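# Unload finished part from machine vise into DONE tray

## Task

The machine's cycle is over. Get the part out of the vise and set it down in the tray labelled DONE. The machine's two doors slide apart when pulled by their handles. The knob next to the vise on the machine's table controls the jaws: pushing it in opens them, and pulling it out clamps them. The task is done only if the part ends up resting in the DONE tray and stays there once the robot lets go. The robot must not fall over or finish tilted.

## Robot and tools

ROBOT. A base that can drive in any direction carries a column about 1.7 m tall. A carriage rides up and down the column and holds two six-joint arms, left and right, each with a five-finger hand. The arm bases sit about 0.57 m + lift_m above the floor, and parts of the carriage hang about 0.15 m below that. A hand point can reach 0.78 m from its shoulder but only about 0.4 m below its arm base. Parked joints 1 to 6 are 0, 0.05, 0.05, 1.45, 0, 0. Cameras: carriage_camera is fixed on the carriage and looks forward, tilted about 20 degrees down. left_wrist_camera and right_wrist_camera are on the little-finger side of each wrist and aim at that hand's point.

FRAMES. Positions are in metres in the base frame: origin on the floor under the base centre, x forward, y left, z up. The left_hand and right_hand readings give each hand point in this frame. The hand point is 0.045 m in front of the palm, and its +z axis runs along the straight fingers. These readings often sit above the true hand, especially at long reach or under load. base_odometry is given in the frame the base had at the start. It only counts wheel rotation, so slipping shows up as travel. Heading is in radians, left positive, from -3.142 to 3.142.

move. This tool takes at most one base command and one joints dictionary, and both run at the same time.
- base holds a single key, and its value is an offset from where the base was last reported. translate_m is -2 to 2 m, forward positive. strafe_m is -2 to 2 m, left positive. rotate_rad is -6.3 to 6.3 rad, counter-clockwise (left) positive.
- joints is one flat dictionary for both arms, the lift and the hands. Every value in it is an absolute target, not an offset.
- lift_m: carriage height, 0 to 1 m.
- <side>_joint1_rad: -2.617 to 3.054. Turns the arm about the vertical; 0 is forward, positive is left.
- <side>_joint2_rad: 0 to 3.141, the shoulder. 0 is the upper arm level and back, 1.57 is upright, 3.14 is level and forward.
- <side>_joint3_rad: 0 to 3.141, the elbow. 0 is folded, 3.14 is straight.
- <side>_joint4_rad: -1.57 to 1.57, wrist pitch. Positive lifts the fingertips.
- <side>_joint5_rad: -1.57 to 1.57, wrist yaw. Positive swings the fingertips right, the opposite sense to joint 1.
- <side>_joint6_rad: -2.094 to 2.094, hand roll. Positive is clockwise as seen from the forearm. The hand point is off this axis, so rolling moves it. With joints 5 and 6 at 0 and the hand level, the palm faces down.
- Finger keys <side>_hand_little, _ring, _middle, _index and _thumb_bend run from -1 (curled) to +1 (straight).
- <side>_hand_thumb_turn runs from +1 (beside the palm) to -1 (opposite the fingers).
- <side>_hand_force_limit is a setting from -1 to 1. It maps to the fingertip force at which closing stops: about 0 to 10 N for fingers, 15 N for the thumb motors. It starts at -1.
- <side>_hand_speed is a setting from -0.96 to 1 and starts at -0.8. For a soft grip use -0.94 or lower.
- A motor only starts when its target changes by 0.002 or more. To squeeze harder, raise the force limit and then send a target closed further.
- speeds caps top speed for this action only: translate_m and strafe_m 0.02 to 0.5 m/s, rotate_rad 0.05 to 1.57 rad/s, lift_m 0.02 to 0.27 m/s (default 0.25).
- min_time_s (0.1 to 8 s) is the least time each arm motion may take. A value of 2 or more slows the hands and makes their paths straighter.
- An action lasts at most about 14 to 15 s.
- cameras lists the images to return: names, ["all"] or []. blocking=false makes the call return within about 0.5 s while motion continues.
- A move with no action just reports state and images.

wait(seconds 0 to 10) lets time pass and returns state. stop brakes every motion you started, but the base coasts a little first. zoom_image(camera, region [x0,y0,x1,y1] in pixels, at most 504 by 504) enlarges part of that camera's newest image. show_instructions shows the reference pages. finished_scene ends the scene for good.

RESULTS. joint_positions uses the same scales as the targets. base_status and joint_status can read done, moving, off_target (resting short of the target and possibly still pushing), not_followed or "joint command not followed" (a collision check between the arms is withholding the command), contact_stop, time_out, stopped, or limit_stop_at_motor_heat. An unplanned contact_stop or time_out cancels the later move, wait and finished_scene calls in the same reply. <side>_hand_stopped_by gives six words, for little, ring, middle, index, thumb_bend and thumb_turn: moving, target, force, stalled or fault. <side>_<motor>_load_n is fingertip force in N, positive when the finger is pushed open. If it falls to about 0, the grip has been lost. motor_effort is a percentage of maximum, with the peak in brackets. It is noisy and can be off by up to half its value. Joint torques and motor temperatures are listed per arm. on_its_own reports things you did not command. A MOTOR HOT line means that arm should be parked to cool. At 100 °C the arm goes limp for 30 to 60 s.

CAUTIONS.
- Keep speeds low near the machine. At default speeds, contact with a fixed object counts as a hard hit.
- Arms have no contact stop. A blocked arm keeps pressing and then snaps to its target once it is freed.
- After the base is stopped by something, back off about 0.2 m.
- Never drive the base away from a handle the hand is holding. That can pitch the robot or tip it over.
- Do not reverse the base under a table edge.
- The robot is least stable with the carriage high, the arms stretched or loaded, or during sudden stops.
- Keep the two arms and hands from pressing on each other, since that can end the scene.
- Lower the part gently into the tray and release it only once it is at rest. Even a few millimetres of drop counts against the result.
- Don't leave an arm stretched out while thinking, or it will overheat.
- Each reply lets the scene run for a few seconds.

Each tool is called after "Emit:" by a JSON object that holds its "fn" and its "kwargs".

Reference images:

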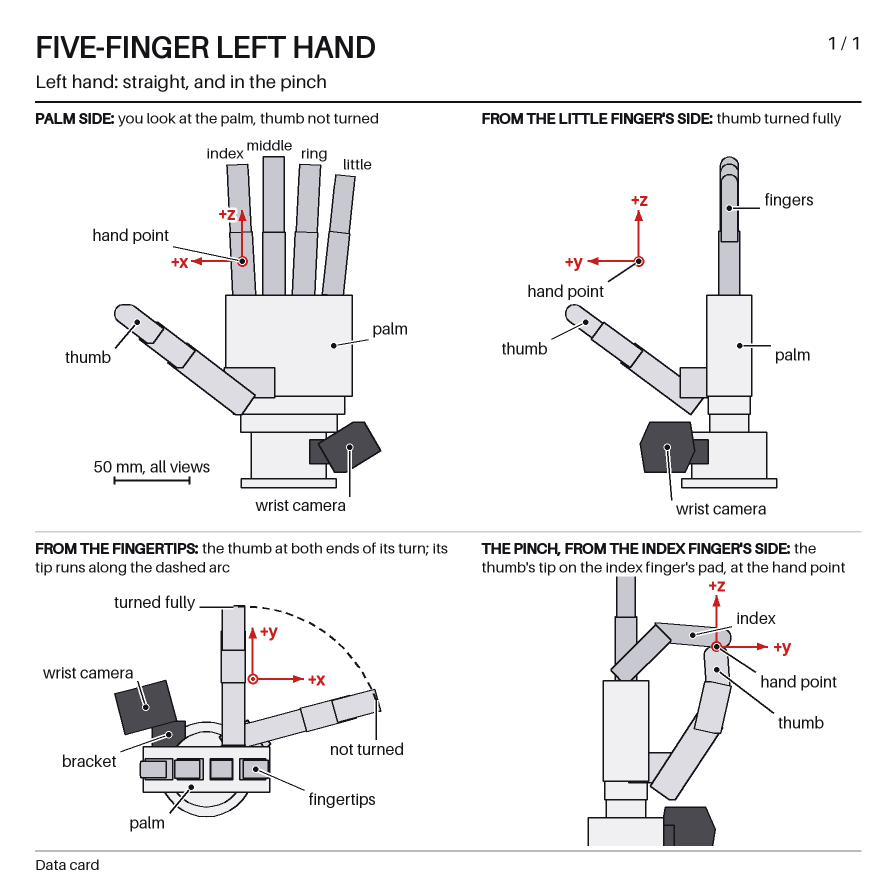

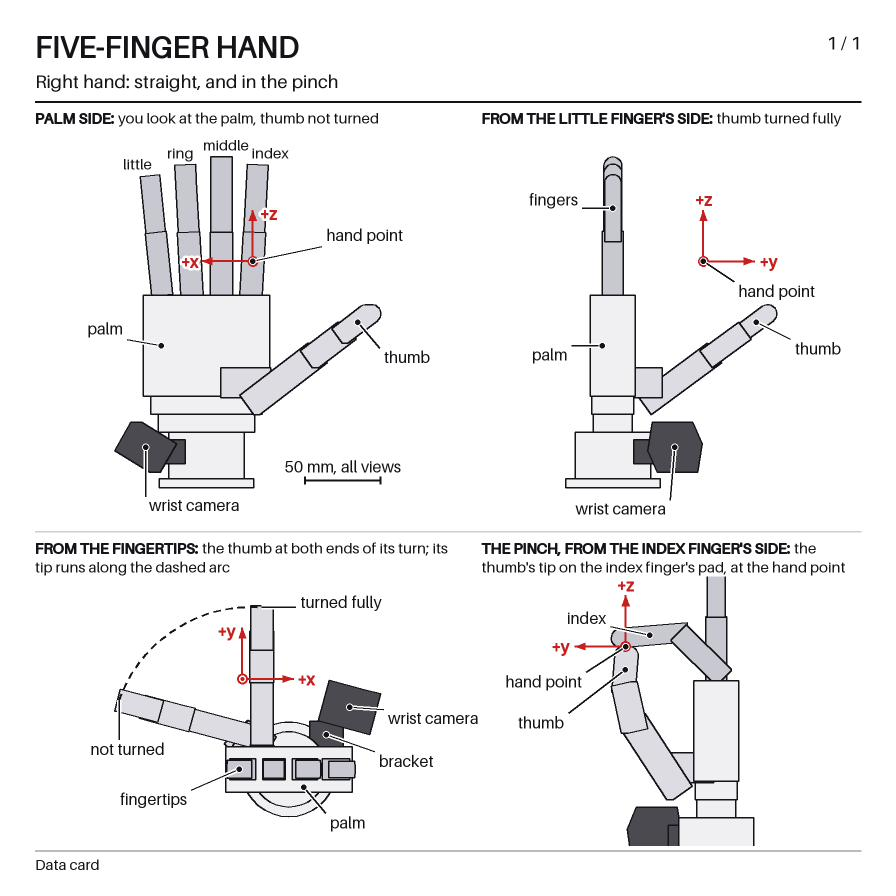

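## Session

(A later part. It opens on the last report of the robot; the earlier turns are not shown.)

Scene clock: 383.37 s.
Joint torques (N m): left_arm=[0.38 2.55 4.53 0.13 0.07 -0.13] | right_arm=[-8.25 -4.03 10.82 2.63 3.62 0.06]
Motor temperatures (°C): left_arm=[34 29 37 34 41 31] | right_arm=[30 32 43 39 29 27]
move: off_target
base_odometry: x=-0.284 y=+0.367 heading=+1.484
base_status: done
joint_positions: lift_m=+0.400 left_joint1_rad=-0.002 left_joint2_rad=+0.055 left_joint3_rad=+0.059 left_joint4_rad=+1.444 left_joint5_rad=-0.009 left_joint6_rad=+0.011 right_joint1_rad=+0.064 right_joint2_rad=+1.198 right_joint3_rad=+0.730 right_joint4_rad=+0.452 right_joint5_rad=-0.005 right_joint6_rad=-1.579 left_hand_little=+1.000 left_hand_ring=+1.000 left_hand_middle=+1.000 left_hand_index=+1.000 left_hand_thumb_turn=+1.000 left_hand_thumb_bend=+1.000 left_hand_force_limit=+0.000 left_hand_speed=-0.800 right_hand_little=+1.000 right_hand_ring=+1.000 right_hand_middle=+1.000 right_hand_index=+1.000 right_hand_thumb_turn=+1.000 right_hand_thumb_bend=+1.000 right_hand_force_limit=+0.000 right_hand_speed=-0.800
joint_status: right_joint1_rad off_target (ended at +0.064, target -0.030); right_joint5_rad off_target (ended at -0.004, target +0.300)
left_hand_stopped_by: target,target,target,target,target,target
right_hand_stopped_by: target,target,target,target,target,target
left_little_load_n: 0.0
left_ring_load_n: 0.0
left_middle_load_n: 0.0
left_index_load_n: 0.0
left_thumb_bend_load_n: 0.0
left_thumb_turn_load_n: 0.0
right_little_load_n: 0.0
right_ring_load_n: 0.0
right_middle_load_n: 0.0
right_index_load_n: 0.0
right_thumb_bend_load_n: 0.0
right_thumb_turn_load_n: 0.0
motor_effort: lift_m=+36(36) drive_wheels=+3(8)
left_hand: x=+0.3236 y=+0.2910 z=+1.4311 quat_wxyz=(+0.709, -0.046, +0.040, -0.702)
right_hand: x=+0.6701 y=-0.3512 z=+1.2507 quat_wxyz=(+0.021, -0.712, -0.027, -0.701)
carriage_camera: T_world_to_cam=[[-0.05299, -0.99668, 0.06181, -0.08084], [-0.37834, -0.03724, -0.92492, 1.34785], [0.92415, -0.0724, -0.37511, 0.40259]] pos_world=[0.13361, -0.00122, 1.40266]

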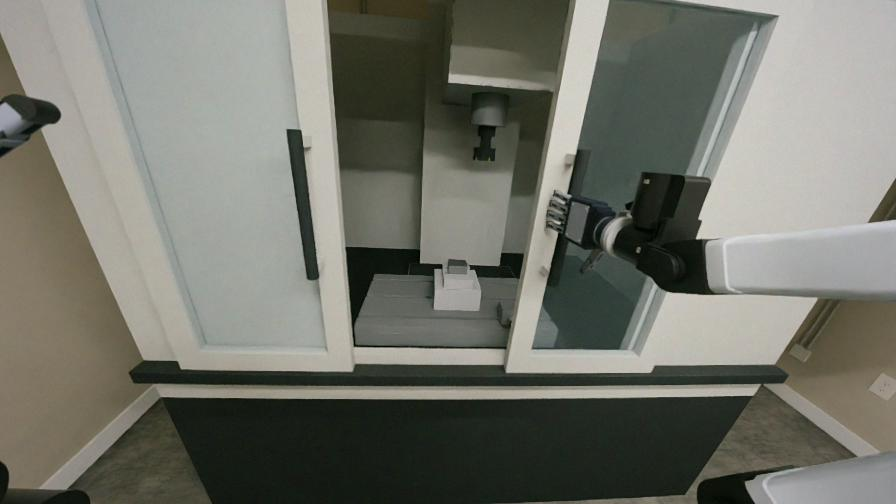

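Moving. Continue right.

Emit:
{"fn": "move", "kwargs": {"base": {"strafe_m": -0.2}, "speeds": {"strafe_m": 0.1}, "cameras": ["carriage_camera"]}}

Emit:
{"fn": "move", "kwargs": {"base": {"strafe_m": -0.12}, "speeds": {"strafe_m": 0.1}, "cameras": ["carriage_camera"]}}

Scene clock: 397.17 s.
Joint torques (N m): left_arm=[0.36 2.56 4.53 0.12 0.07 -0.13] | right_arm=[-8.42 -3.45 10.61 2.79 3.65 0.06]
Motor temperatures (°C): left_arm=[33 29 37 33 38 31] | right_arm=[33 32 44 43 40 27]
move: done
base_odometry: x=-0.085 y=+0.350 heading=+1.484
base_status: done
joint_positions: lift_m=+0.400 left_joint1_rad=-0.001 left_joint2_rad=+0.055 left_joint3_rad=+0.059 left_joint4_rad=+1.445 left_joint5_rad=-0.008 left_joint6_rad=+0.011 right_joint1_rad=+0.065 right_joint2_rad=+1.193 right_joint3_rad=+0.732 right_joint4_rad=+0.440 right_joint5_rad=-0.008 right_joint6_rad=-1.580 left_hand_little=+1.000 left_hand_ring=+1.000 left_hand_middle=+1.000 left_hand_index=+1.000 left_hand_thumb_turn=+1.000 left_hand_thumb_bend=+1.000 left_hand_force_limit=+0.000 left_hand_speed=-0.800 right_hand_little=+1.000 right_hand_ring=+1.000 right_hand_middle=+1.000 right_hand_index=+1.000 right_hand_thumb_turn=+1.000 right_hand_thumb_bend=+1.000 right_hand_force_limit=+0.000 right_hand_speed=-0.800
joint_status: not commanded
left_hand_stopped_by: target,target,target,target,target,target
right_hand_stopped_by: target,target,target,target,target,target
left_little_load_n: 0.0
left_ring_load_n: 0.0
left_middle_load_n: 0.0
left_index_load_n: 0.0
left_thumb_bend_load_n: 0.0
left_thumb_turn_load_n: 0.0
right_little_load_n: 0.0
right_ring_load_n: 0.0
right_middle_load_n: 0.0
right_index_load_n: 0.0
right_thumb_bend_load_n: 0.0
right_thumb_turn_load_n: 0.0
motor_effort: lift_m=+36(37) drive_wheels=+2(13)
left_hand: x=+0.3234 y=+0.2909 z=+1.4312 quat_wxyz=(+0.709, -0.046, +0.041, -0.702)
right_hand: x=+0.6691 y=-0.3500 z=+1.2510 quat_wxyz=(+0.022, -0.714, -0.029, -0.699)
carriage_camera: T_world_to_cam=[[-0.05299, -0.99668, 0.06181, -0.08084], [-0.37834, -0.03724, -0.92492, 1.34785], [0.92415, -0.0724, -0.37511, 0.40259]] pos_world=[0.13361, -0.00122, 1.40266]

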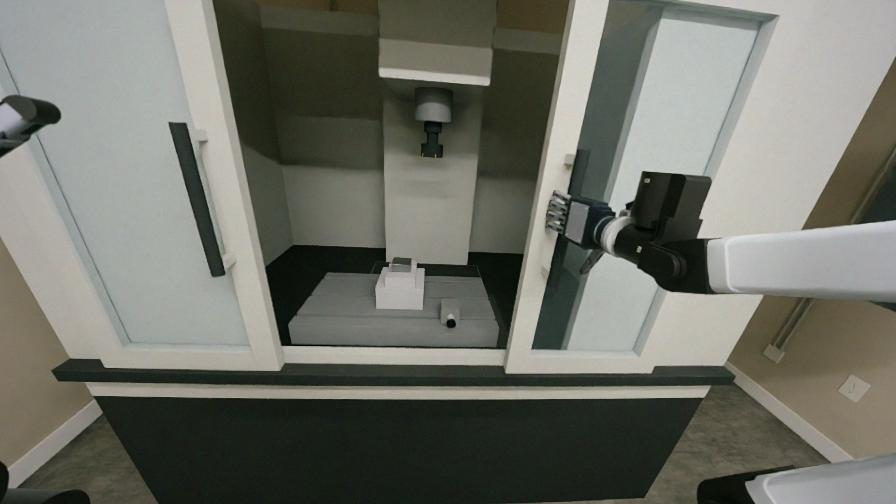

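Scene clock: 399.13 s.
Joint torques (N m): left_arm=[0.32 2.56 4.55 0.12 0.05 -0.13] | right_arm=[-8.54 -3.1 10.62 2.84 3.72 0.06]
move: done
base_odometry: x=+0.035 y=+0.340 heading=+1.484
base_status: done
joint_positions: lift_m=+0.400 left_joint1_rad=-0.001 left_joint2_rad=+0.055 left_joint3_rad=+0.059 left_joint4_rad=+1.445 left_joint5_rad=-0.007 left_joint6_rad=+0.011 right_joint1_rad=+0.067 right_joint2_rad=+1.189 right_joint3_rad=+0.732 right_joint4_rad=+0.435 right_joint5_rad=-0.014 right_joint6_rad=-1.580 left_hand_little=+1.000 left_hand_ring=+1.000 left_hand_middle=+1.000 left_hand_index=+1.000 left_hand_thumb_turn=+1.000 left_hand_thumb_bend=+1.000 left_hand_force_limit=+0.000 left_hand_speed=-0.800 right_hand_little=+1.000 right_hand_ring=+1.000 right_hand_middle=+1.000 right_hand_index=+1.000 right_hand_thumb_turn=+1.000 right_hand_thumb_bend=+1.000 right_hand_force_limit=+0.000 right_hand_speed=-0.800
joint_status: not commanded
left_hand_stopped_by: target,target,target,target,target,target
right_hand_stopped_by: target,target,target,target,target,target
left_little_load_n: 0.0
left_ring_load_n: 0.0
left_middle_load_n: 0.0
left_index_load_n: 0.0
left_thumb_bend_load_n: 0.0
left_thumb_turn_load_n: 0.0
right_little_load_n: 0.0
right_ring_load_n: 0.0
right_middle_load_n: 0.0
right_index_load_n: 0.0
right_thumb_bend_load_n: 0.0
right_thumb_turn_load_n: 0.0
motor_effort: lift_m=+36(36) drive_wheels=+2(11)
left_hand: x=+0.3233 y=+0.2907 z=+1.4312 quat_wxyz=(+0.709, -0.045, +0.041, -0.702)
right_hand: x=+0.6687 y=-0.3481 z=+1.2511 quat_wxyz=(+0.025, -0.714, -0.032, -0.699)
carriage_camera: T_world_to_cam=[[-0.05299, -0.99668, 0.06181, -0.08084], [-0.37834, -0.03724, -0.92492, 1.34785], [0.92415, -0.0724, -0.37511, 0.40259]] pos_world=[0.13361, -0.00122, 1.40266]

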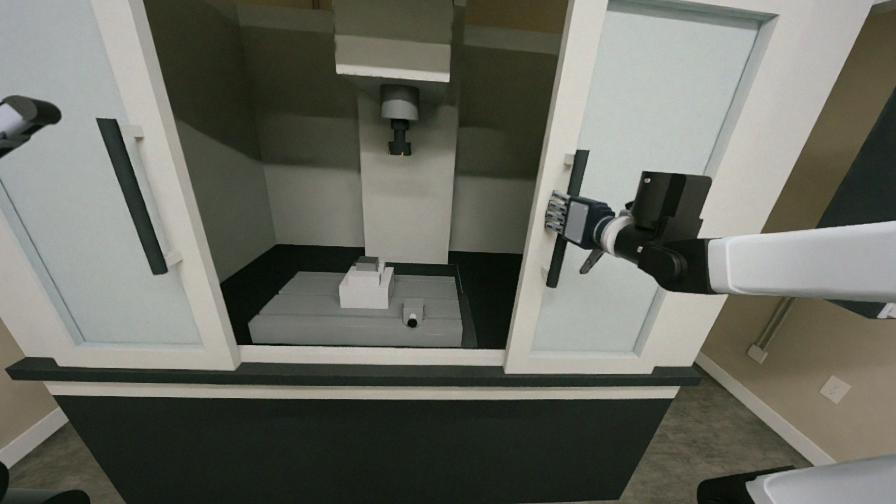

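Emit:
{"fn": "move", "kwargs": {"base": {"strafe_m": 0.08}, "speeds": {"strafe_m": 0.15}}}

Emit:
{"fn": "move", "kwargs": {"base": {"translate_m": -0.1}, "joints": {"right_joint5_rad": 0, "right_joint1_rad": 0}, "speeds": {"translate_m": 0.15}, "cameras": ["carriage_camera"]}}

Emit:
{"fn": "move", "kwargs": {"joints": {"right_joint2_rad": 0.05, "right_joint3_rad": 0.05, "right_joint4_rad": 1.45, "right_joint6_rad": 0}, "min_time_s": 2, "cameras": ["carriage_camera"]}}

Emit:
{"fn": "zoom_image", "kwargs": {"camera": "carriage_camera", "region": [300, 200, 520, 360]}}

Scene clock: 409.00 s.
Joint torques (N m): left_arm=[0.42 2.61 4.55 0.12 0.05 -0.13] | right_arm=[-2.7 -3.85 10.56 2.71 1.24 0.04]
Motor temperatures (°C): left_arm=[32 29 36 32 36 31] | right_arm=[35 32 43 44 46 27]
move: done
base_odometry: x=-0.045 y=+0.347 heading=+1.484
base_status: done
joint_positions: lift_m=+0.400 left_joint1_rad=-0.002 left_joint2_rad=+0.055 left_joint3_rad=+0.059 left_joint4_rad=+1.445 left_joint5_rad=-0.007 left_joint6_rad=+0.011 right_joint1_rad=+0.002 right_joint2_rad=+1.196 right_joint3_rad=+0.732 right_joint4_rad=+0.444 right_joint5_rad=+0.196 right_joint6_rad=-1.578 left_hand_little=+1.000 left_hand_ring=+1.000 left_hand_middle=+1.000 left_hand_index=+1.000 left_hand_thumb_turn=+1.000 left_hand_thumb_bend=+1.000 left_hand_force_limit=+0.000 left_hand_speed=-0.800 right_hand_little=+1.000 right_hand_ring=+1.000 right_hand_middle=+1.000 right_hand_index=+1.000 right_hand_thumb_turn=+1.000 right_hand_thumb_bend=+1.000 right_hand_force_limit=+0.000 right_hand_speed=-0.800
joint_status: not commanded
left_hand_stopped_by: target,target,target,target,target,target
right_hand_stopped_by: target,target,target,target,target,target
left_little_load_n: 0.0
left_ring_load_n: 0.0
left_middle_load_n: 0.0
left_index_load_n: 0.0
left_thumb_bend_load_n: 0.0
left_thumb_turn_load_n: 0.0
right_little_load_n: 0.0
right_ring_load_n: 0.0
right_middle_load_n: 0.0
right_index_load_n: 0.0
right_thumb_bend_load_n: 0.0
right_thumb_turn_load_n: 0.0
on_its_own: right_joint1_rad moved -0.065 toward your old target -0.030; right_joint5_rad moved +0.211 toward your old target +0.300
motor_effort: lift_m=+36(36) drive_wheels=+1(10)
left_hand: x=+0.3233 y=+0.2906 z=+1.4312 quat_wxyz=(+0.709, -0.045, +0.041, -0.703)
right_hand: x=+0.6511 y=-0.4161 z=+1.2507 quat_wxyz=(-0.072, -0.711, +0.066, -0.696)
pictures: none

Scene clock: 410.67 s.
Joint torques (N m): left_arm=[0.42 2.56 4.55 0.11 0.05 -0.13] | right_arm=[0.34 -3.96 10.59 2.71 -0.14 0.03]
move: done
base_odometry: x=-0.053 y=+0.247 heading=+1.484
base_status: done
joint_positions: lift_m=+0.400 left_joint1_rad=-0.002 left_joint2_rad=+0.055 left_joint3_rad=+0.059 left_joint4_rad=+1.446 left_joint5_rad=-0.007 left_joint6_rad=+0.011 right_joint1_rad=-0.003 right_joint2_rad=+1.197 right_joint3_rad=+0.732 right_joint4_rad=+0.446 right_joint5_rad=+0.014 right_joint6_rad=-1.577 left_hand_little=+1.000 left_hand_ring=+1.000 left_hand_middle=+1.000 left_hand_index=+1.000 left_hand_thumb_turn=+1.000 left_hand_thumb_bend=+1.000 left_hand_force_limit=+0.000 left_hand_speed=-0.800 right_hand_little=+1.000 right_hand_ring=+1.000 right_hand_middle=+1.000 right_hand_index=+1.000 right_hand_thumb_turn=+1.000 right_hand_thumb_bend=+1.000 right_hand_force_limit=+0.000 right_hand_speed=-0.800
joint_status: all done
left_hand_stopped_by: target,target,target,target,target,target
right_hand_stopped_by: target,target,target,target,target,target
left_little_load_n: 0.0
left_ring_load_n: 0.0
left_middle_load_n: 0.0
left_index_load_n: 0.5
left_thumb_bend_load_n: 0.0
left_thumb_turn_load_n: 0.0
right_little_load_n: 0.0
right_ring_load_n: 0.0
right_middle_load_n: 0.0
right_index_load_n: 0.0
right_thumb_bend_load_n: 0.0
right_thumb_turn_load_n: 0.0
motor_effort: lift_m=+36(36) drive_wheels=+0(7)
left_hand: x=+0.3231 y=+0.2906 z=+1.4312 quat_wxyz=(+0.709, -0.045, +0.040, -0.703)
right_hand: x=+0.6657 y=-0.3838 z=+1.2505 quat_wxyz=(-0.008, -0.714, +0.003, -0.700)
carriage_camera: T_world_to_cam=[[-0.05299, -0.99668, 0.06181, -0.08084], [-0.37834, -0.03724, -0.92492, 1.34785], [0.92415, -0.0724, -0.37511, 0.40259]] pos_world=[0.13361, -0.00122, 1.40266]

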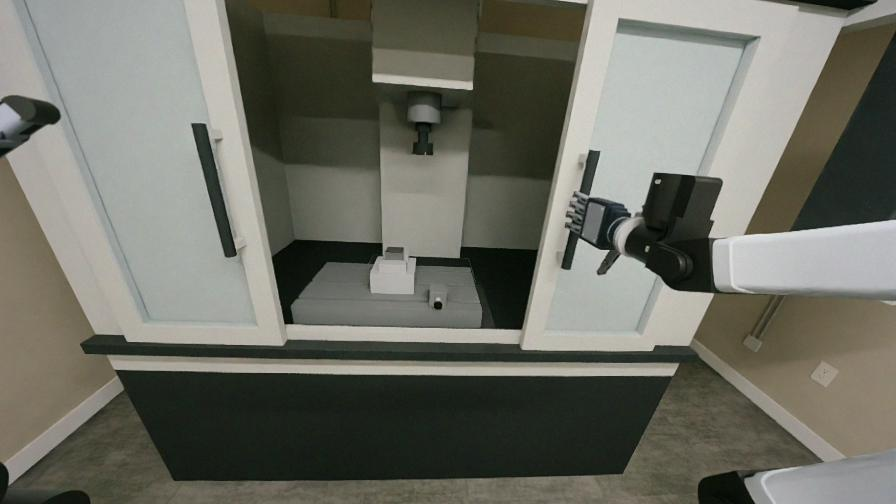

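Scene clock: 413.13 s.
Joint torques (N m): left_arm=[0.39 2.56 4.53 0.11 0.05 -0.12] | right_arm=[0.35 3.04 5.24 0.13 -0.11 0.08]
move: done
base_odometry: x=-0.053 y=+0.247 heading=+1.484
base_status: not commanded
joint_positions: lift_m=+0.400 left_joint1_rad=-0.002 left_joint2_rad=+0.055 left_joint3_rad=+0.059 left_joint4_rad=+1.446 left_joint5_rad=-0.007 left_joint6_rad=+0.011 right_joint1_rad=-0.003 right_joint2_rad=+0.057 right_joint3_rad=+0.061 right_joint4_rad=+1.435 right_joint5_rad=+0.011 right_joint6_rad=-0.010 left_hand_little=+1.000 left_hand_ring=+1.000 left_hand_middle=+1.000 left_hand_index=+1.000 left_hand_thumb_turn=+1.000 left_hand_thumb_bend=+1.000 left_hand_force_limit=+0.000 left_hand_speed=-0.800 right_hand_little=+1.000 right_hand_ring=+1.000 right_hand_middle=+1.000 right_hand_index=+1.000 right_hand_thumb_turn=+1.000 right_hand_thumb_bend=+1.000 right_hand_force_limit=+0.000 right_hand_speed=-0.800
joint_status: all done
left_hand_stopped_by: target,target,target,target,target,target
right_hand_stopped_by: target,target,target,target,target,target
left_little_load_n: 0.0
left_ring_load_n: 0.0
left_middle_load_n: 0.0
left_index_load_n: 0.0
left_thumb_bend_load_n: 0.0
left_thumb_turn_load_n: 0.0
right_little_load_n: 0.0
right_ring_load_n: 0.0
right_middle_load_n: 0.0
right_index_load_n: 0.0
right_thumb_bend_load_n: 0.0
right_thumb_turn_load_n: 0.0
motor_effort: lift_m=+36(37) drive_wheels=+0(1)
left_hand: x=+0.3231 y=+0.2906 z=+1.4312 quat_wxyz=(+0.709, -0.045, +0.040, -0.703)
right_hand: x=+0.3260 y=-0.2919 z=+1.4309 quat_wxyz=(+0.701, -0.043, +0.050, -0.710)
carriage_camera: T_world_to_cam=[[-0.05299, -0.99668, 0.06181, -0.08084], [-0.37834, -0.03724, -0.92492, 1.34785], [0.92415, -0.0724, -0.37511, 0.40259]] pos_world=[0.13361, -0.00122, 1.40266]

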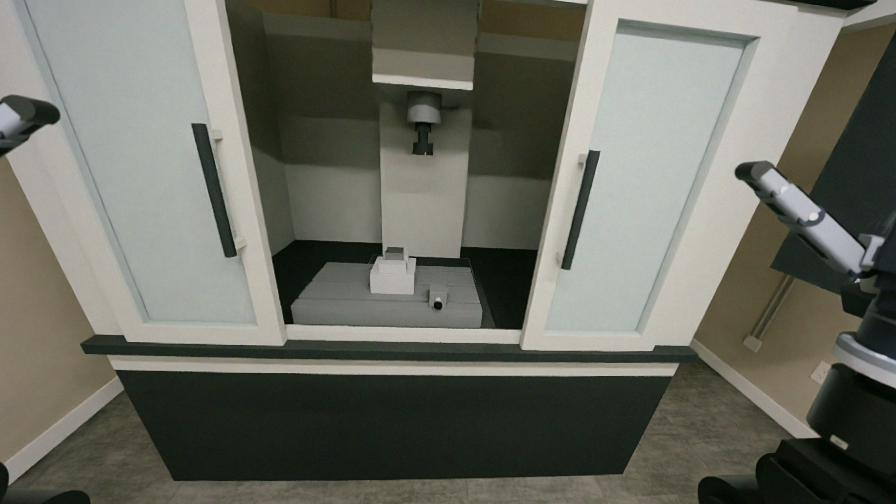

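Scaled by 2.291 from the camera's image (finer frame: 1280x720).

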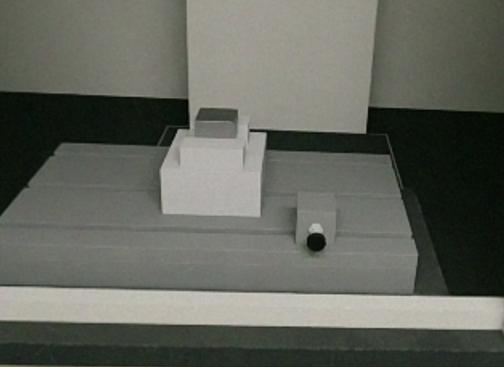

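Emit:
{"fn": "move", "kwargs": {"joints": {"lift_m": 0.7}, "cameras": ["carriage_camera"]}}

Emit:
{"fn": "zoom_image", "kwargs": {"camera": "carriage_camera", "region": [340, 280, 500, 400]}}

Scene clock: 425.70 s.
Joint torques (N m): left_arm=[0.42 2.84 5.15 0.11 0.05 -0.12] | right_arm=[0.35 3.32 5.91 0.09 -0.1 0.07]
Motor temperatures (°C): left_arm=[32 29 36 31 35 31] | right_arm=[33 32 42 41 40 27]
move: done
base_odometry: x=-0.053 y=+0.247 heading=+1.484
base_status: not commanded
joint_positions: lift_m=+0.700 left_joint1_rad=-0.002 left_joint2_rad=+0.052 left_joint3_rad=+0.052 left_joint4_rad=+1.446 left_joint5_rad=-0.007 left_joint6_rad=+0.011 right_joint1_rad=-0.003 right_joint2_rad=+0.054 right_joint3_rad=+0.054 right_joint4_rad=+1.438 right_joint5_rad=+0.011 right_joint6_rad=-0.008 left_hand_little=+1.000 left_hand_ring=+1.000 left_hand_middle=+1.000 left_hand_index=+1.000 left_hand_thumb_turn=+1.000 left_hand_thumb_bend=+1.000 left_hand_force_limit=+0.000 left_hand_speed=-0.800 right_hand_little=+1.000 right_hand_ring=+1.000 right_hand_middle=+1.000 right_hand_index=+1.000 right_hand_thumb_turn=+1.000 right_hand_thumb_bend=+1.000 right_hand_force_limit=+0.000 right_hand_speed=-0.800
joint_status: all done
left_hand_stopped_by: target,target,target,target,target,target
right_hand_stopped_by: target,target,target,target,target,target
left_little_load_n: 0.0
left_ring_load_n: 0.0
left_middle_load_n: 0.0
left_index_load_n: 0.0
left_thumb_bend_load_n: 0.0
left_thumb_turn_load_n: 0.0
right_little_load_n: 0.0
right_ring_load_n: 0.0
right_middle_load_n: 0.0
right_index_load_n: 0.0
right_thumb_bend_load_n: 0.0
right_thumb_turn_load_n: 0.0
motor_effort: lift_m=+41(49) drive_wheels=+0(1)
left_hand: x=+0.3243 y=+0.2906 z=+1.7287 quat_wxyz=(+0.709, -0.046, +0.042, -0.703)
right_hand: x=+0.3262 y=-0.2917 z=+1.7288 quat_wxyz=(+0.701, -0.043, +0.050, -0.710)
carriage_camera: T_world_to_cam=[[-0.05299, -0.99668, 0.06181, -0.09936], [-0.37834, -0.03724, -0.92492, 1.62495], [0.92415, -0.0724, -0.37511, 0.51498]] pos_world=[0.13361, -0.00122, 1.70226]

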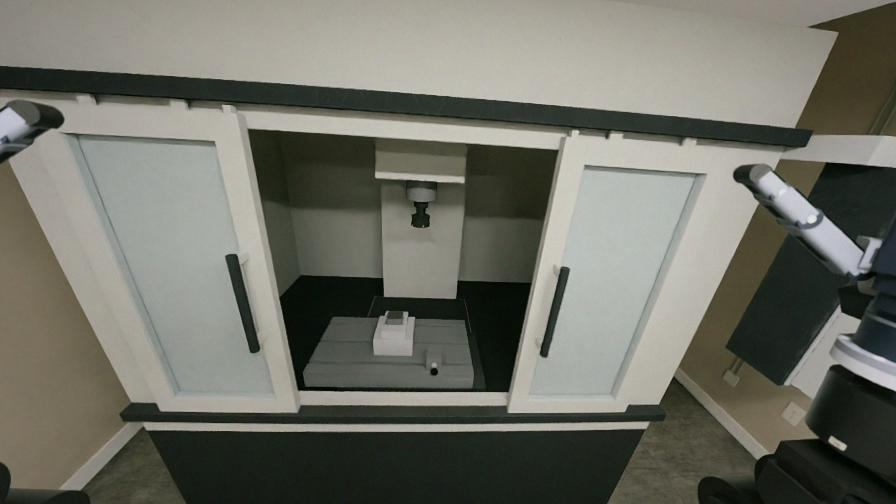

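Scaled by 3.150 from the camera's image (finer frame: 1280x720).

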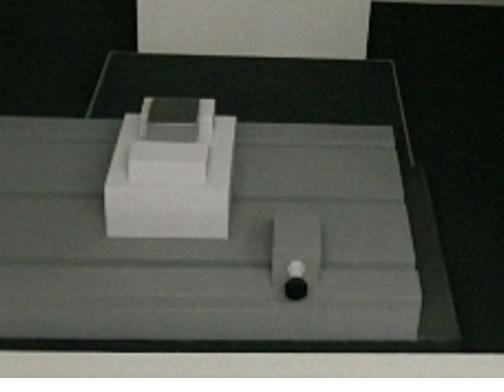

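Emit:
{"fn": "zoom_image", "kwargs": {"camera": "carriage_camera", "region": [365, 300, 425, 360]}}

Emit:
{"fn": "move", "kwargs": {"joints": {"lift_m": 0.5}, "cameras": ["carriage_camera"]}}

Emit:
{"fn": "zoom_image", "kwargs": {"camera": "carriage_camera", "region": [350, 250, 450, 350]}}

Scaled by 8.400 from the camera's image (finer frame: 1280x720).

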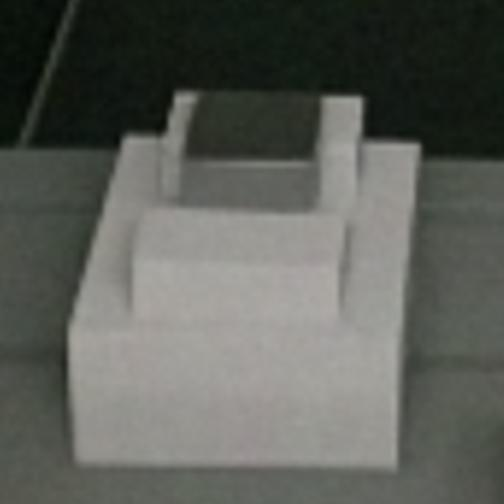

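Scene clock: 435.37 s.
Joint torques (N m): left_arm=[0.39 2.88 5.16 0.12 0.05 -0.13] | right_arm=[0.34 3.32 5.96 0.09 -0.1 0.07]
move: done
base_odometry: x=-0.053 y=+0.247 heading=+1.484
base_status: not commanded
joint_positions: lift_m=+0.500 left_joint1_rad=-0.002 left_joint2_rad=+0.051 left_joint3_rad=+0.051 left_joint4_rad=+1.446 left_joint5_rad=-0.007 left_joint6_rad=+0.011 right_joint1_rad=-0.003 right_joint2_rad=+0.053 right_joint3_rad=+0.054 right_joint4_rad=+1.439 right_joint5_rad=+0.011 right_joint6_rad=-0.008 left_hand_little=+1.000 left_hand_ring=+1.000 left_hand_middle=+1.000 left_hand_index=+1.000 left_hand_thumb_turn=+1.000 left_hand_thumb_bend=+1.000 left_hand_force_limit=+0.000 left_hand_speed=-0.800 right_hand_little=+1.000 right_hand_ring=+1.000 right_hand_middle=+1.000 right_hand_index=+1.000 right_hand_thumb_turn=+1.000 right_hand_thumb_bend=+1.000 right_hand_force_limit=+0.000 right_hand_speed=-0.800
joint_status: all done
left_hand_stopped_by: target,target,target,target,target,target
right_hand_stopped_by: target,target,target,target,target,target
left_little_load_n: 0.0
left_ring_load_n: 0.0
left_middle_load_n: 0.0
left_index_load_n: 0.0
left_thumb_bend_load_n: 0.0
left_thumb_turn_load_n: 0.0
right_little_load_n: 0.0
right_ring_load_n: 0.0
right_middle_load_n: 0.0
right_index_load_n: 0.0
right_thumb_bend_load_n: 0.0
right_thumb_turn_load_n: 0.0
motor_effort: lift_m=+36(37) drive_wheels=+0(1)
left_hand: x=+0.3243 y=+0.2906 z=+1.5289 quat_wxyz=(+0.709, -0.046, +0.042, -0.703)
right_hand: x=+0.3261 y=-0.2917 z=+1.5291 quat_wxyz=(+0.701, -0.043, +0.050, -0.710)
carriage_camera: T_world_to_cam=[[-0.05299, -0.99668, 0.06181, -0.08702], [-0.37834, -0.03724, -0.92492, 1.44034], [0.92415, -0.0724, -0.37511, 0.44011]] pos_world=[0.13361, -0.00122, 1.50266]

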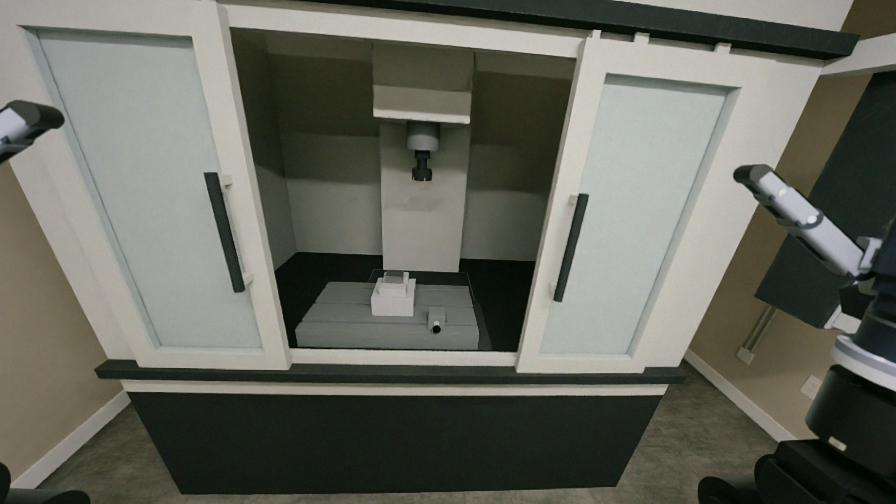

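Scaled by 5.040 from the camera's image (finer frame: 1280x720).

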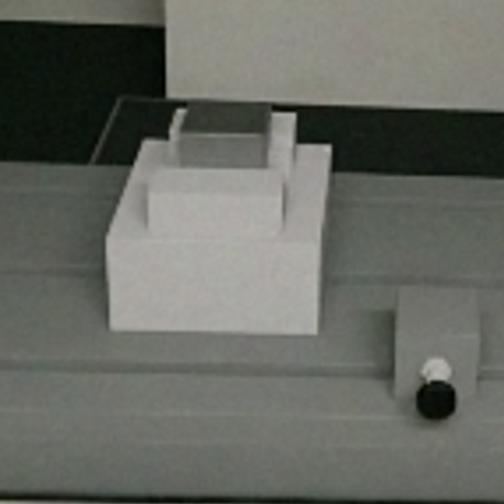

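Emit:
{"fn": "move", "kwargs": {"base": {"translate_m": 0.3}, "joints": {"lift_m": 0.25}, "speeds": {"translate_m": 0.2}, "cameras": ["carriage_camera"]}}

Emit:
{"fn": "move", "kwargs": {"joints": {"left_joint1_rad": -0.09, "left_joint2_rad": 1.689, "left_joint3_rad": 0.825, "left_joint4_rad": 0.864, "left_joint5_rad": 0, "left_joint6_rad": 0}, "min_time_s": 4, "cameras": ["carriage_camera", "left_wrist_camera"]}}

Scene clock: 516.43 s.
Joint torques (N m): left_arm=[0.42 2.85 5.23 0.1 0.06 -0.13] | right_arm=[0.35 3.48 5.98 -0.02 -0.09 0.08]
Motor temperatures (°C): left_arm=[30 29 37 30 32 31] | right_arm=[31 32 38 33 30 27]
move: done
base_odometry: x=-0.027 y=+0.546 heading=+1.484
base_status: done
joint_positions: lift_m=+0.250 left_joint1_rad=-0.002 left_joint2_rad=+0.051 left_joint3_rad=+0.051 left_joint4_rad=+1.447 left_joint5_rad=-0.007 left_joint6_rad=+0.011 right_joint1_rad=-0.003 right_joint2_rad=+0.052 right_joint3_rad=+0.054 right_joint4_rad=+1.447 right_joint5_rad=+0.010 right_joint6_rad=-0.008 left_hand_little=+1.000 left_hand_ring=+1.000 left_hand_middle=+1.000 left_hand_index=+1.000 left_hand_thumb_turn=+1.000 left_hand_thumb_bend=+1.000 left_hand_force_limit=+0.000 left_hand_speed=-0.800 right_hand_little=+1.000 right_hand_ring=+1.000 right_hand_middle=+1.000 right_hand_index=+1.000 right_hand_thumb_turn=+1.000 right_hand_thumb_bend=+1.000 right_hand_force_limit=+0.000 right_hand_speed=-0.800
joint_status: all done
left_hand_stopped_by: target,target,target,target,target,target
right_hand_stopped_by: target,target,target,target,target,target
left_little_load_n: 0.0
left_ring_load_n: 0.0
left_middle_load_n: 0.0
left_index_load_n: 0.0
left_thumb_bend_load_n: 0.0
left_thumb_turn_load_n: 0.5
right_little_load_n: 0.0
right_ring_load_n: 0.0
right_middle_load_n: 0.0
right_index_load_n: 0.0
right_thumb_bend_load_n: 0.0
right_thumb_turn_load_n: 0.0
motor_effort: lift_m=+36(37) drive_wheels=-2(9)
left_hand: x=+0.3240 y=+0.2906 z=+1.2789 quat_wxyz=(+0.709, -0.046, +0.041, -0.703)
right_hand: x=+0.3235 y=-0.2915 z=+1.2799 quat_wxyz=(+0.702, -0.040, +0.047, -0.710)
carriage_camera: T_world_to_cam=[[-0.05299, -0.99668, 0.06181, -0.07157], [-0.37834, -0.03724, -0.92492, 1.20911], [0.92415, -0.0724, -0.37511, 0.34633]] pos_world=[0.13361, -0.00122, 1.25266]

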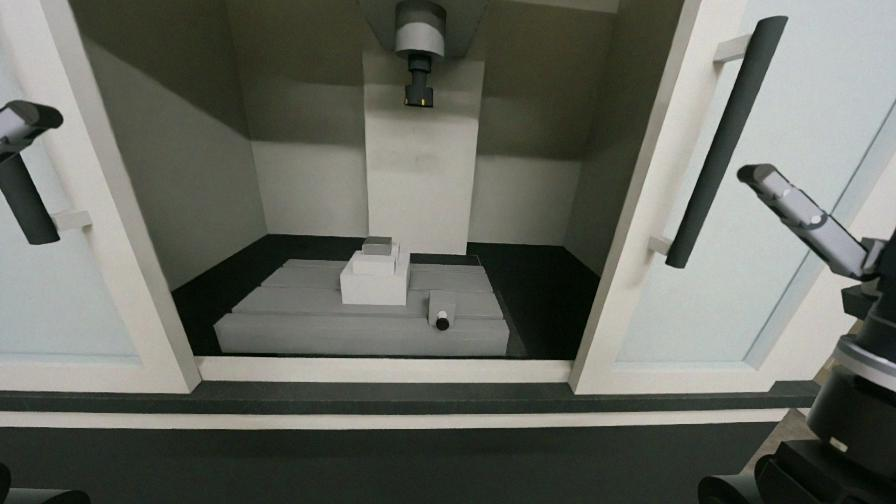

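Scene clock: 520.73 s.
Joint torques (N m): left_arm=[-0.25 -6.71 9.14 2.4 0.05 -0.13] | right_arm=[0.36 3.54 5.96 -0.03 -0.09 0.07]
move: done
base_odometry: x=-0.027 y=+0.546 heading=+1.484
base_status: not commanded
joint_positions: lift_m=+0.250 left_joint1_rad=-0.085 left_joint2_rad=+1.683 left_joint3_rad=+0.792 left_joint4_rad=+0.869 left_joint5_rad=-0.007 left_joint6_rad=+0.010 right_joint1_rad=-0.003 right_joint2_rad=+0.052 right_joint3_rad=+0.054 right_joint4_rad=+1.447 right_joint5_rad=+0.010 right_joint6_rad=-0.008 left_hand_little=+1.000 left_hand_ring=+1.000 left_hand_middle=+1.000 left_hand_index=+1.000 left_hand_thumb_turn=+1.000 left_hand_thumb_bend=+1.000 left_hand_force_limit=+0.000 left_hand_speed=-0.800 right_hand_little=+1.000 right_hand_ring=+1.000 right_hand_middle=+1.000 right_hand_index=+1.000 right_hand_thumb_turn=+1.000 right_hand_thumb_bend=+1.000 right_hand_force_limit=+0.000 right_hand_speed=-0.800
joint_status: all done
left_hand_stopped_by: target,target,target,target,target,target
right_hand_stopped_by: target,target,target,target,target,target
left_little_load_n: 0.0
left_ring_load_n: 0.0
left_middle_load_n: 0.0
left_index_load_n: 0.0
left_thumb_bend_load_n: 0.0
left_thumb_turn_load_n: 0.0
right_little_load_n: -0.5
right_ring_load_n: 0.0
right_middle_load_n: 0.0
right_index_load_n: 0.0
right_thumb_bend_load_n: 0.0
right_thumb_turn_load_n: 0.0
motor_effort: lift_m=+36(37) drive_wheels=-2(2)
left_hand: x=+0.7426 y=+0.2472 z=+0.9899 quat_wxyz=(+0.478, -0.483, +0.527, -0.511)
right_hand: x=+0.3235 y=-0.2915 z=+1.2799 quat_wxyz=(+0.702, -0.040, +0.047, -0.710)
carriage_camera: T_world_to_cam=[[-0.05299, -0.99668, 0.06181, -0.07157], [-0.37834, -0.03724, -0.92492, 1.20911], [0.92415, -0.0724, -0.37511, 0.34633]] pos_world=[0.13361, -0.00122, 1.25266]
left_wrist_camera: T_world_to_cam=[[-0.00352, -0.31093, 0.95042, -0.85716], [-0.54601, -0.79565, -0.26232, 0.86087], [0.83777, -0.51987, -0.16697, -0.21264]] pos_world=[0.64517, 0.30788, 1.00499]

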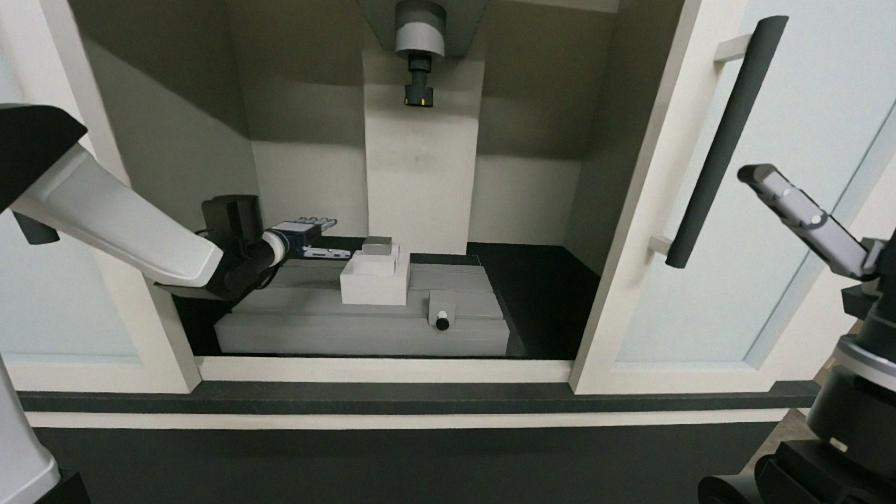

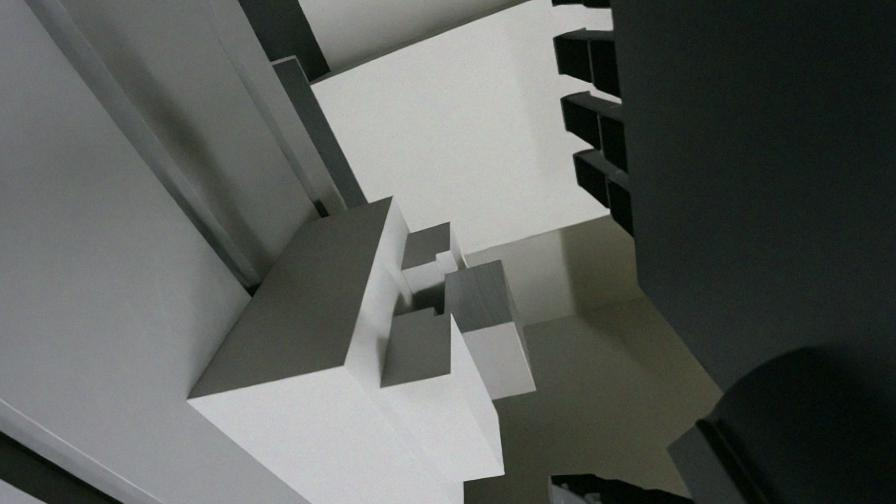

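Emit:
{"fn": "zoom_image", "kwargs": {"camera": "left_wrist_camera", "region": [350, 190, 560, 400]}}

Scaled by 2.400 from the camera's image (finer frame: 1280x720).

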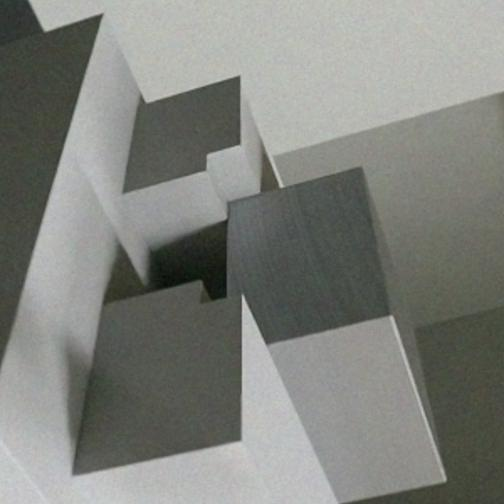

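Emit:
{"fn": "zoom_image", "kwargs": {"camera": "carriage_camera", "region": [190, 220, 590, 440]}}

Scaled by 1.260 from the camera's image (finer frame: 1280x720).

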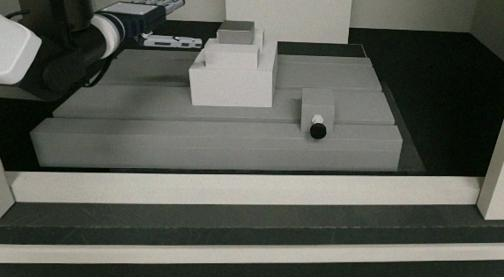

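Emit:
{"fn": "move", "kwargs": {"joints": {"lift_m": 0.55, "left_hand_speed": 0.0, "left_hand_thumb_turn": -1.0}}}

Emit:
{"fn": "move", "kwargs": {"joints": {"left_joint1_rad": 0, "left_joint2_rad": 2.503, "left_joint3_rad": 1.938, "left_joint4_rad": -1.006, "left_joint5_rad": 0.93, "left_joint6_rad": 1.57, "left_hand_index": 0.5, "left_hand_middle": 0.5}, "min_time_s": 4, "cameras": ["carriage_camera", "left_wrist_camera"]}}

Scene clock: 640.27 s.
Joint torques (N m): left_arm=[-0.27 -7.54 8.18 2.54 0.05 -0.12] | right_arm=[0.35 3.58 5.97 -0.03 -0.09 0.08]
Motor temperatures (°C): left_arm=[30 35 44 37 31 31] | right_arm=[30 32 38 32 29 27]
move: done
base_odometry: x=-0.027 y=+0.546 heading=+1.484
base_status: not commanded
joint_positions: lift_m=+0.550 left_joint1_rad=-0.085 left_joint2_rad=+1.692 left_joint3_rad=+0.804 left_joint4_rad=+0.859 left_joint5_rad=-0.007 left_joint6_rad=+0.010 right_joint1_rad=-0.003 right_joint2_rad=+0.052 right_joint3_rad=+0.054 right_joint4_rad=+1.447 right_joint5_rad=+0.010 right_joint6_rad=-0.008 left_hand_little=+1.000 left_hand_ring=+1.000 left_hand_middle=+1.000 left_hand_index=+1.000 left_hand_thumb_turn=-1.000 left_hand_thumb_bend=+1.000 left_hand_force_limit=+0.000 left_hand_speed=+0.000 right_hand_little=+1.000 right_hand_ring=+1.000 right_hand_middle=+1.000 right_hand_index=+1.000 right_hand_thumb_turn=+1.000 right_hand_thumb_bend=+1.000 right_hand_force_limit=+0.000 right_hand_speed=-0.800
joint_status: all done
left_hand_stopped_by: target,target,target,target,target,target
right_hand_stopped_by: target,target,target,target,target,target
left_little_load_n: 0.0
left_ring_load_n: 0.0
left_middle_load_n: 0.0
left_index_load_n: -0.5
left_thumb_bend_load_n: 0.0
left_thumb_turn_load_n: 0.0
right_little_load_n: 0.0
right_ring_load_n: 0.0
right_middle_load_n: 0.0
right_index_load_n: 0.0
right_thumb_bend_load_n: 0.0
right_thumb_turn_load_n: 0.0
motor_effort: lift_m=+41(50) drive_wheels=+2(2)
left_hand: x=+0.7449 y=+0.2470 z=+1.2875 quat_wxyz=(+0.476, -0.485, +0.529, -0.509)
right_hand: x=+0.3235 y=-0.2915 z=+1.5795 quat_wxyz=(+0.702, -0.040, +0.047, -0.710)
pictures: none

Scene clock: 644.57 s.
Joint torques (N m): left_arm=[0.69 -11.25 7.98 0.28 0.64 0.07] | right_arm=[0.35 3.55 5.93 -0.03 -0.09 0.07]
move: done
base_odometry: x=-0.027 y=+0.546 heading=+1.484
base_status: not commanded
joint_positions: lift_m=+0.550 left_joint1_rad=-0.005 left_joint2_rad=+2.495 left_joint3_rad=+1.909 left_joint4_rad=-0.991 left_joint5_rad=+0.912 left_joint6_rad=+1.558 right_joint1_rad=-0.003 right_joint2_rad=+0.052 right_joint3_rad=+0.054 right_joint4_rad=+1.447 right_joint5_rad=+0.010 right_joint6_rad=-0.008 left_hand_little=+1.000 left_hand_ring=+1.000 left_hand_middle=+0.500 left_hand_index=+0.500 left_hand_thumb_turn=-1.000 left_hand_thumb_bend=+1.000 left_hand_force_limit=+0.000 left_hand_speed=+0.000 right_hand_little=+1.000 right_hand_ring=+1.000 right_hand_middle=+1.000 right_hand_index=+1.000 right_hand_thumb_turn=+1.000 right_hand_thumb_bend=+1.000 right_hand_force_limit=+0.000 right_hand_speed=-0.800
joint_status: all done
left_hand_stopped_by: target,target,target,target,target,target
right_hand_stopped_by: target,target,target,target,target,target
left_little_load_n: 0.0
left_ring_load_n: 0.0
left_middle_load_n: -0.5
left_index_load_n: 0.0
left_thumb_bend_load_n: 0.0
left_thumb_turn_load_n: 0.0
right_little_load_n: 0.0
right_ring_load_n: 0.0
right_middle_load_n: 0.0
right_index_load_n: 0.0
right_thumb_bend_load_n: 0.0
right_thumb_turn_load_n: 0.0
motor_effort: lift_m=+41(41) drive_wheels=+2(2)
left_hand: x=+0.6636 y=+0.2003 z=+1.0798 quat_wxyz=(-0.007, -0.005, +0.898, -0.440)
right_hand: x=+0.3235 y=-0.2915 z=+1.5795 quat_wxyz=(+0.702, -0.040, +0.047, -0.710)
carriage_camera: T_world_to_cam=[[-0.05299, -0.99668, 0.06181, -0.09009], [-0.37834, -0.03724, -0.92492, 1.48621], [0.92415, -0.0724, -0.37511, 0.45871]] pos_world=[0.13361, -0.00122, 1.55226]
left_wrist_camera: T_world_to_cam=[[-0.2861, -0.58425, 0.75947, -0.50899], [-0.838, 0.53691, 0.09736, 0.34254], [-0.46465, -0.60858, -0.64322, 1.24043]] pos_world=[0.7178, 0.27361, 1.15108]

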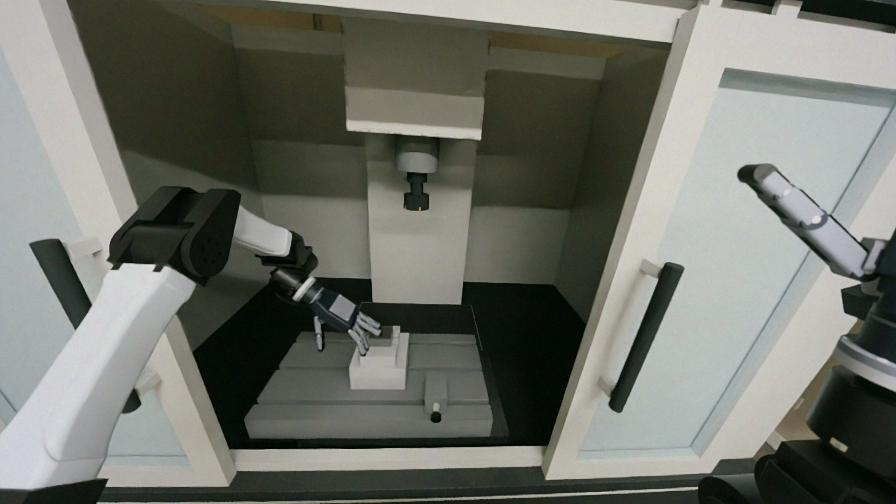

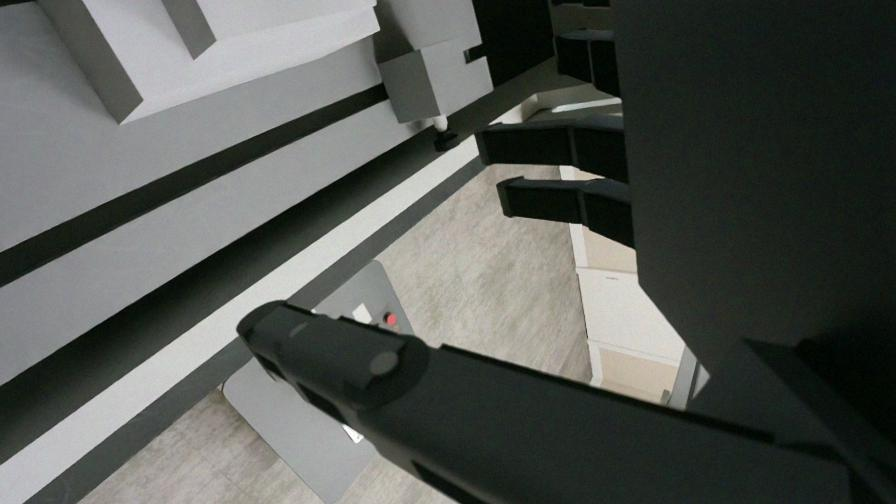

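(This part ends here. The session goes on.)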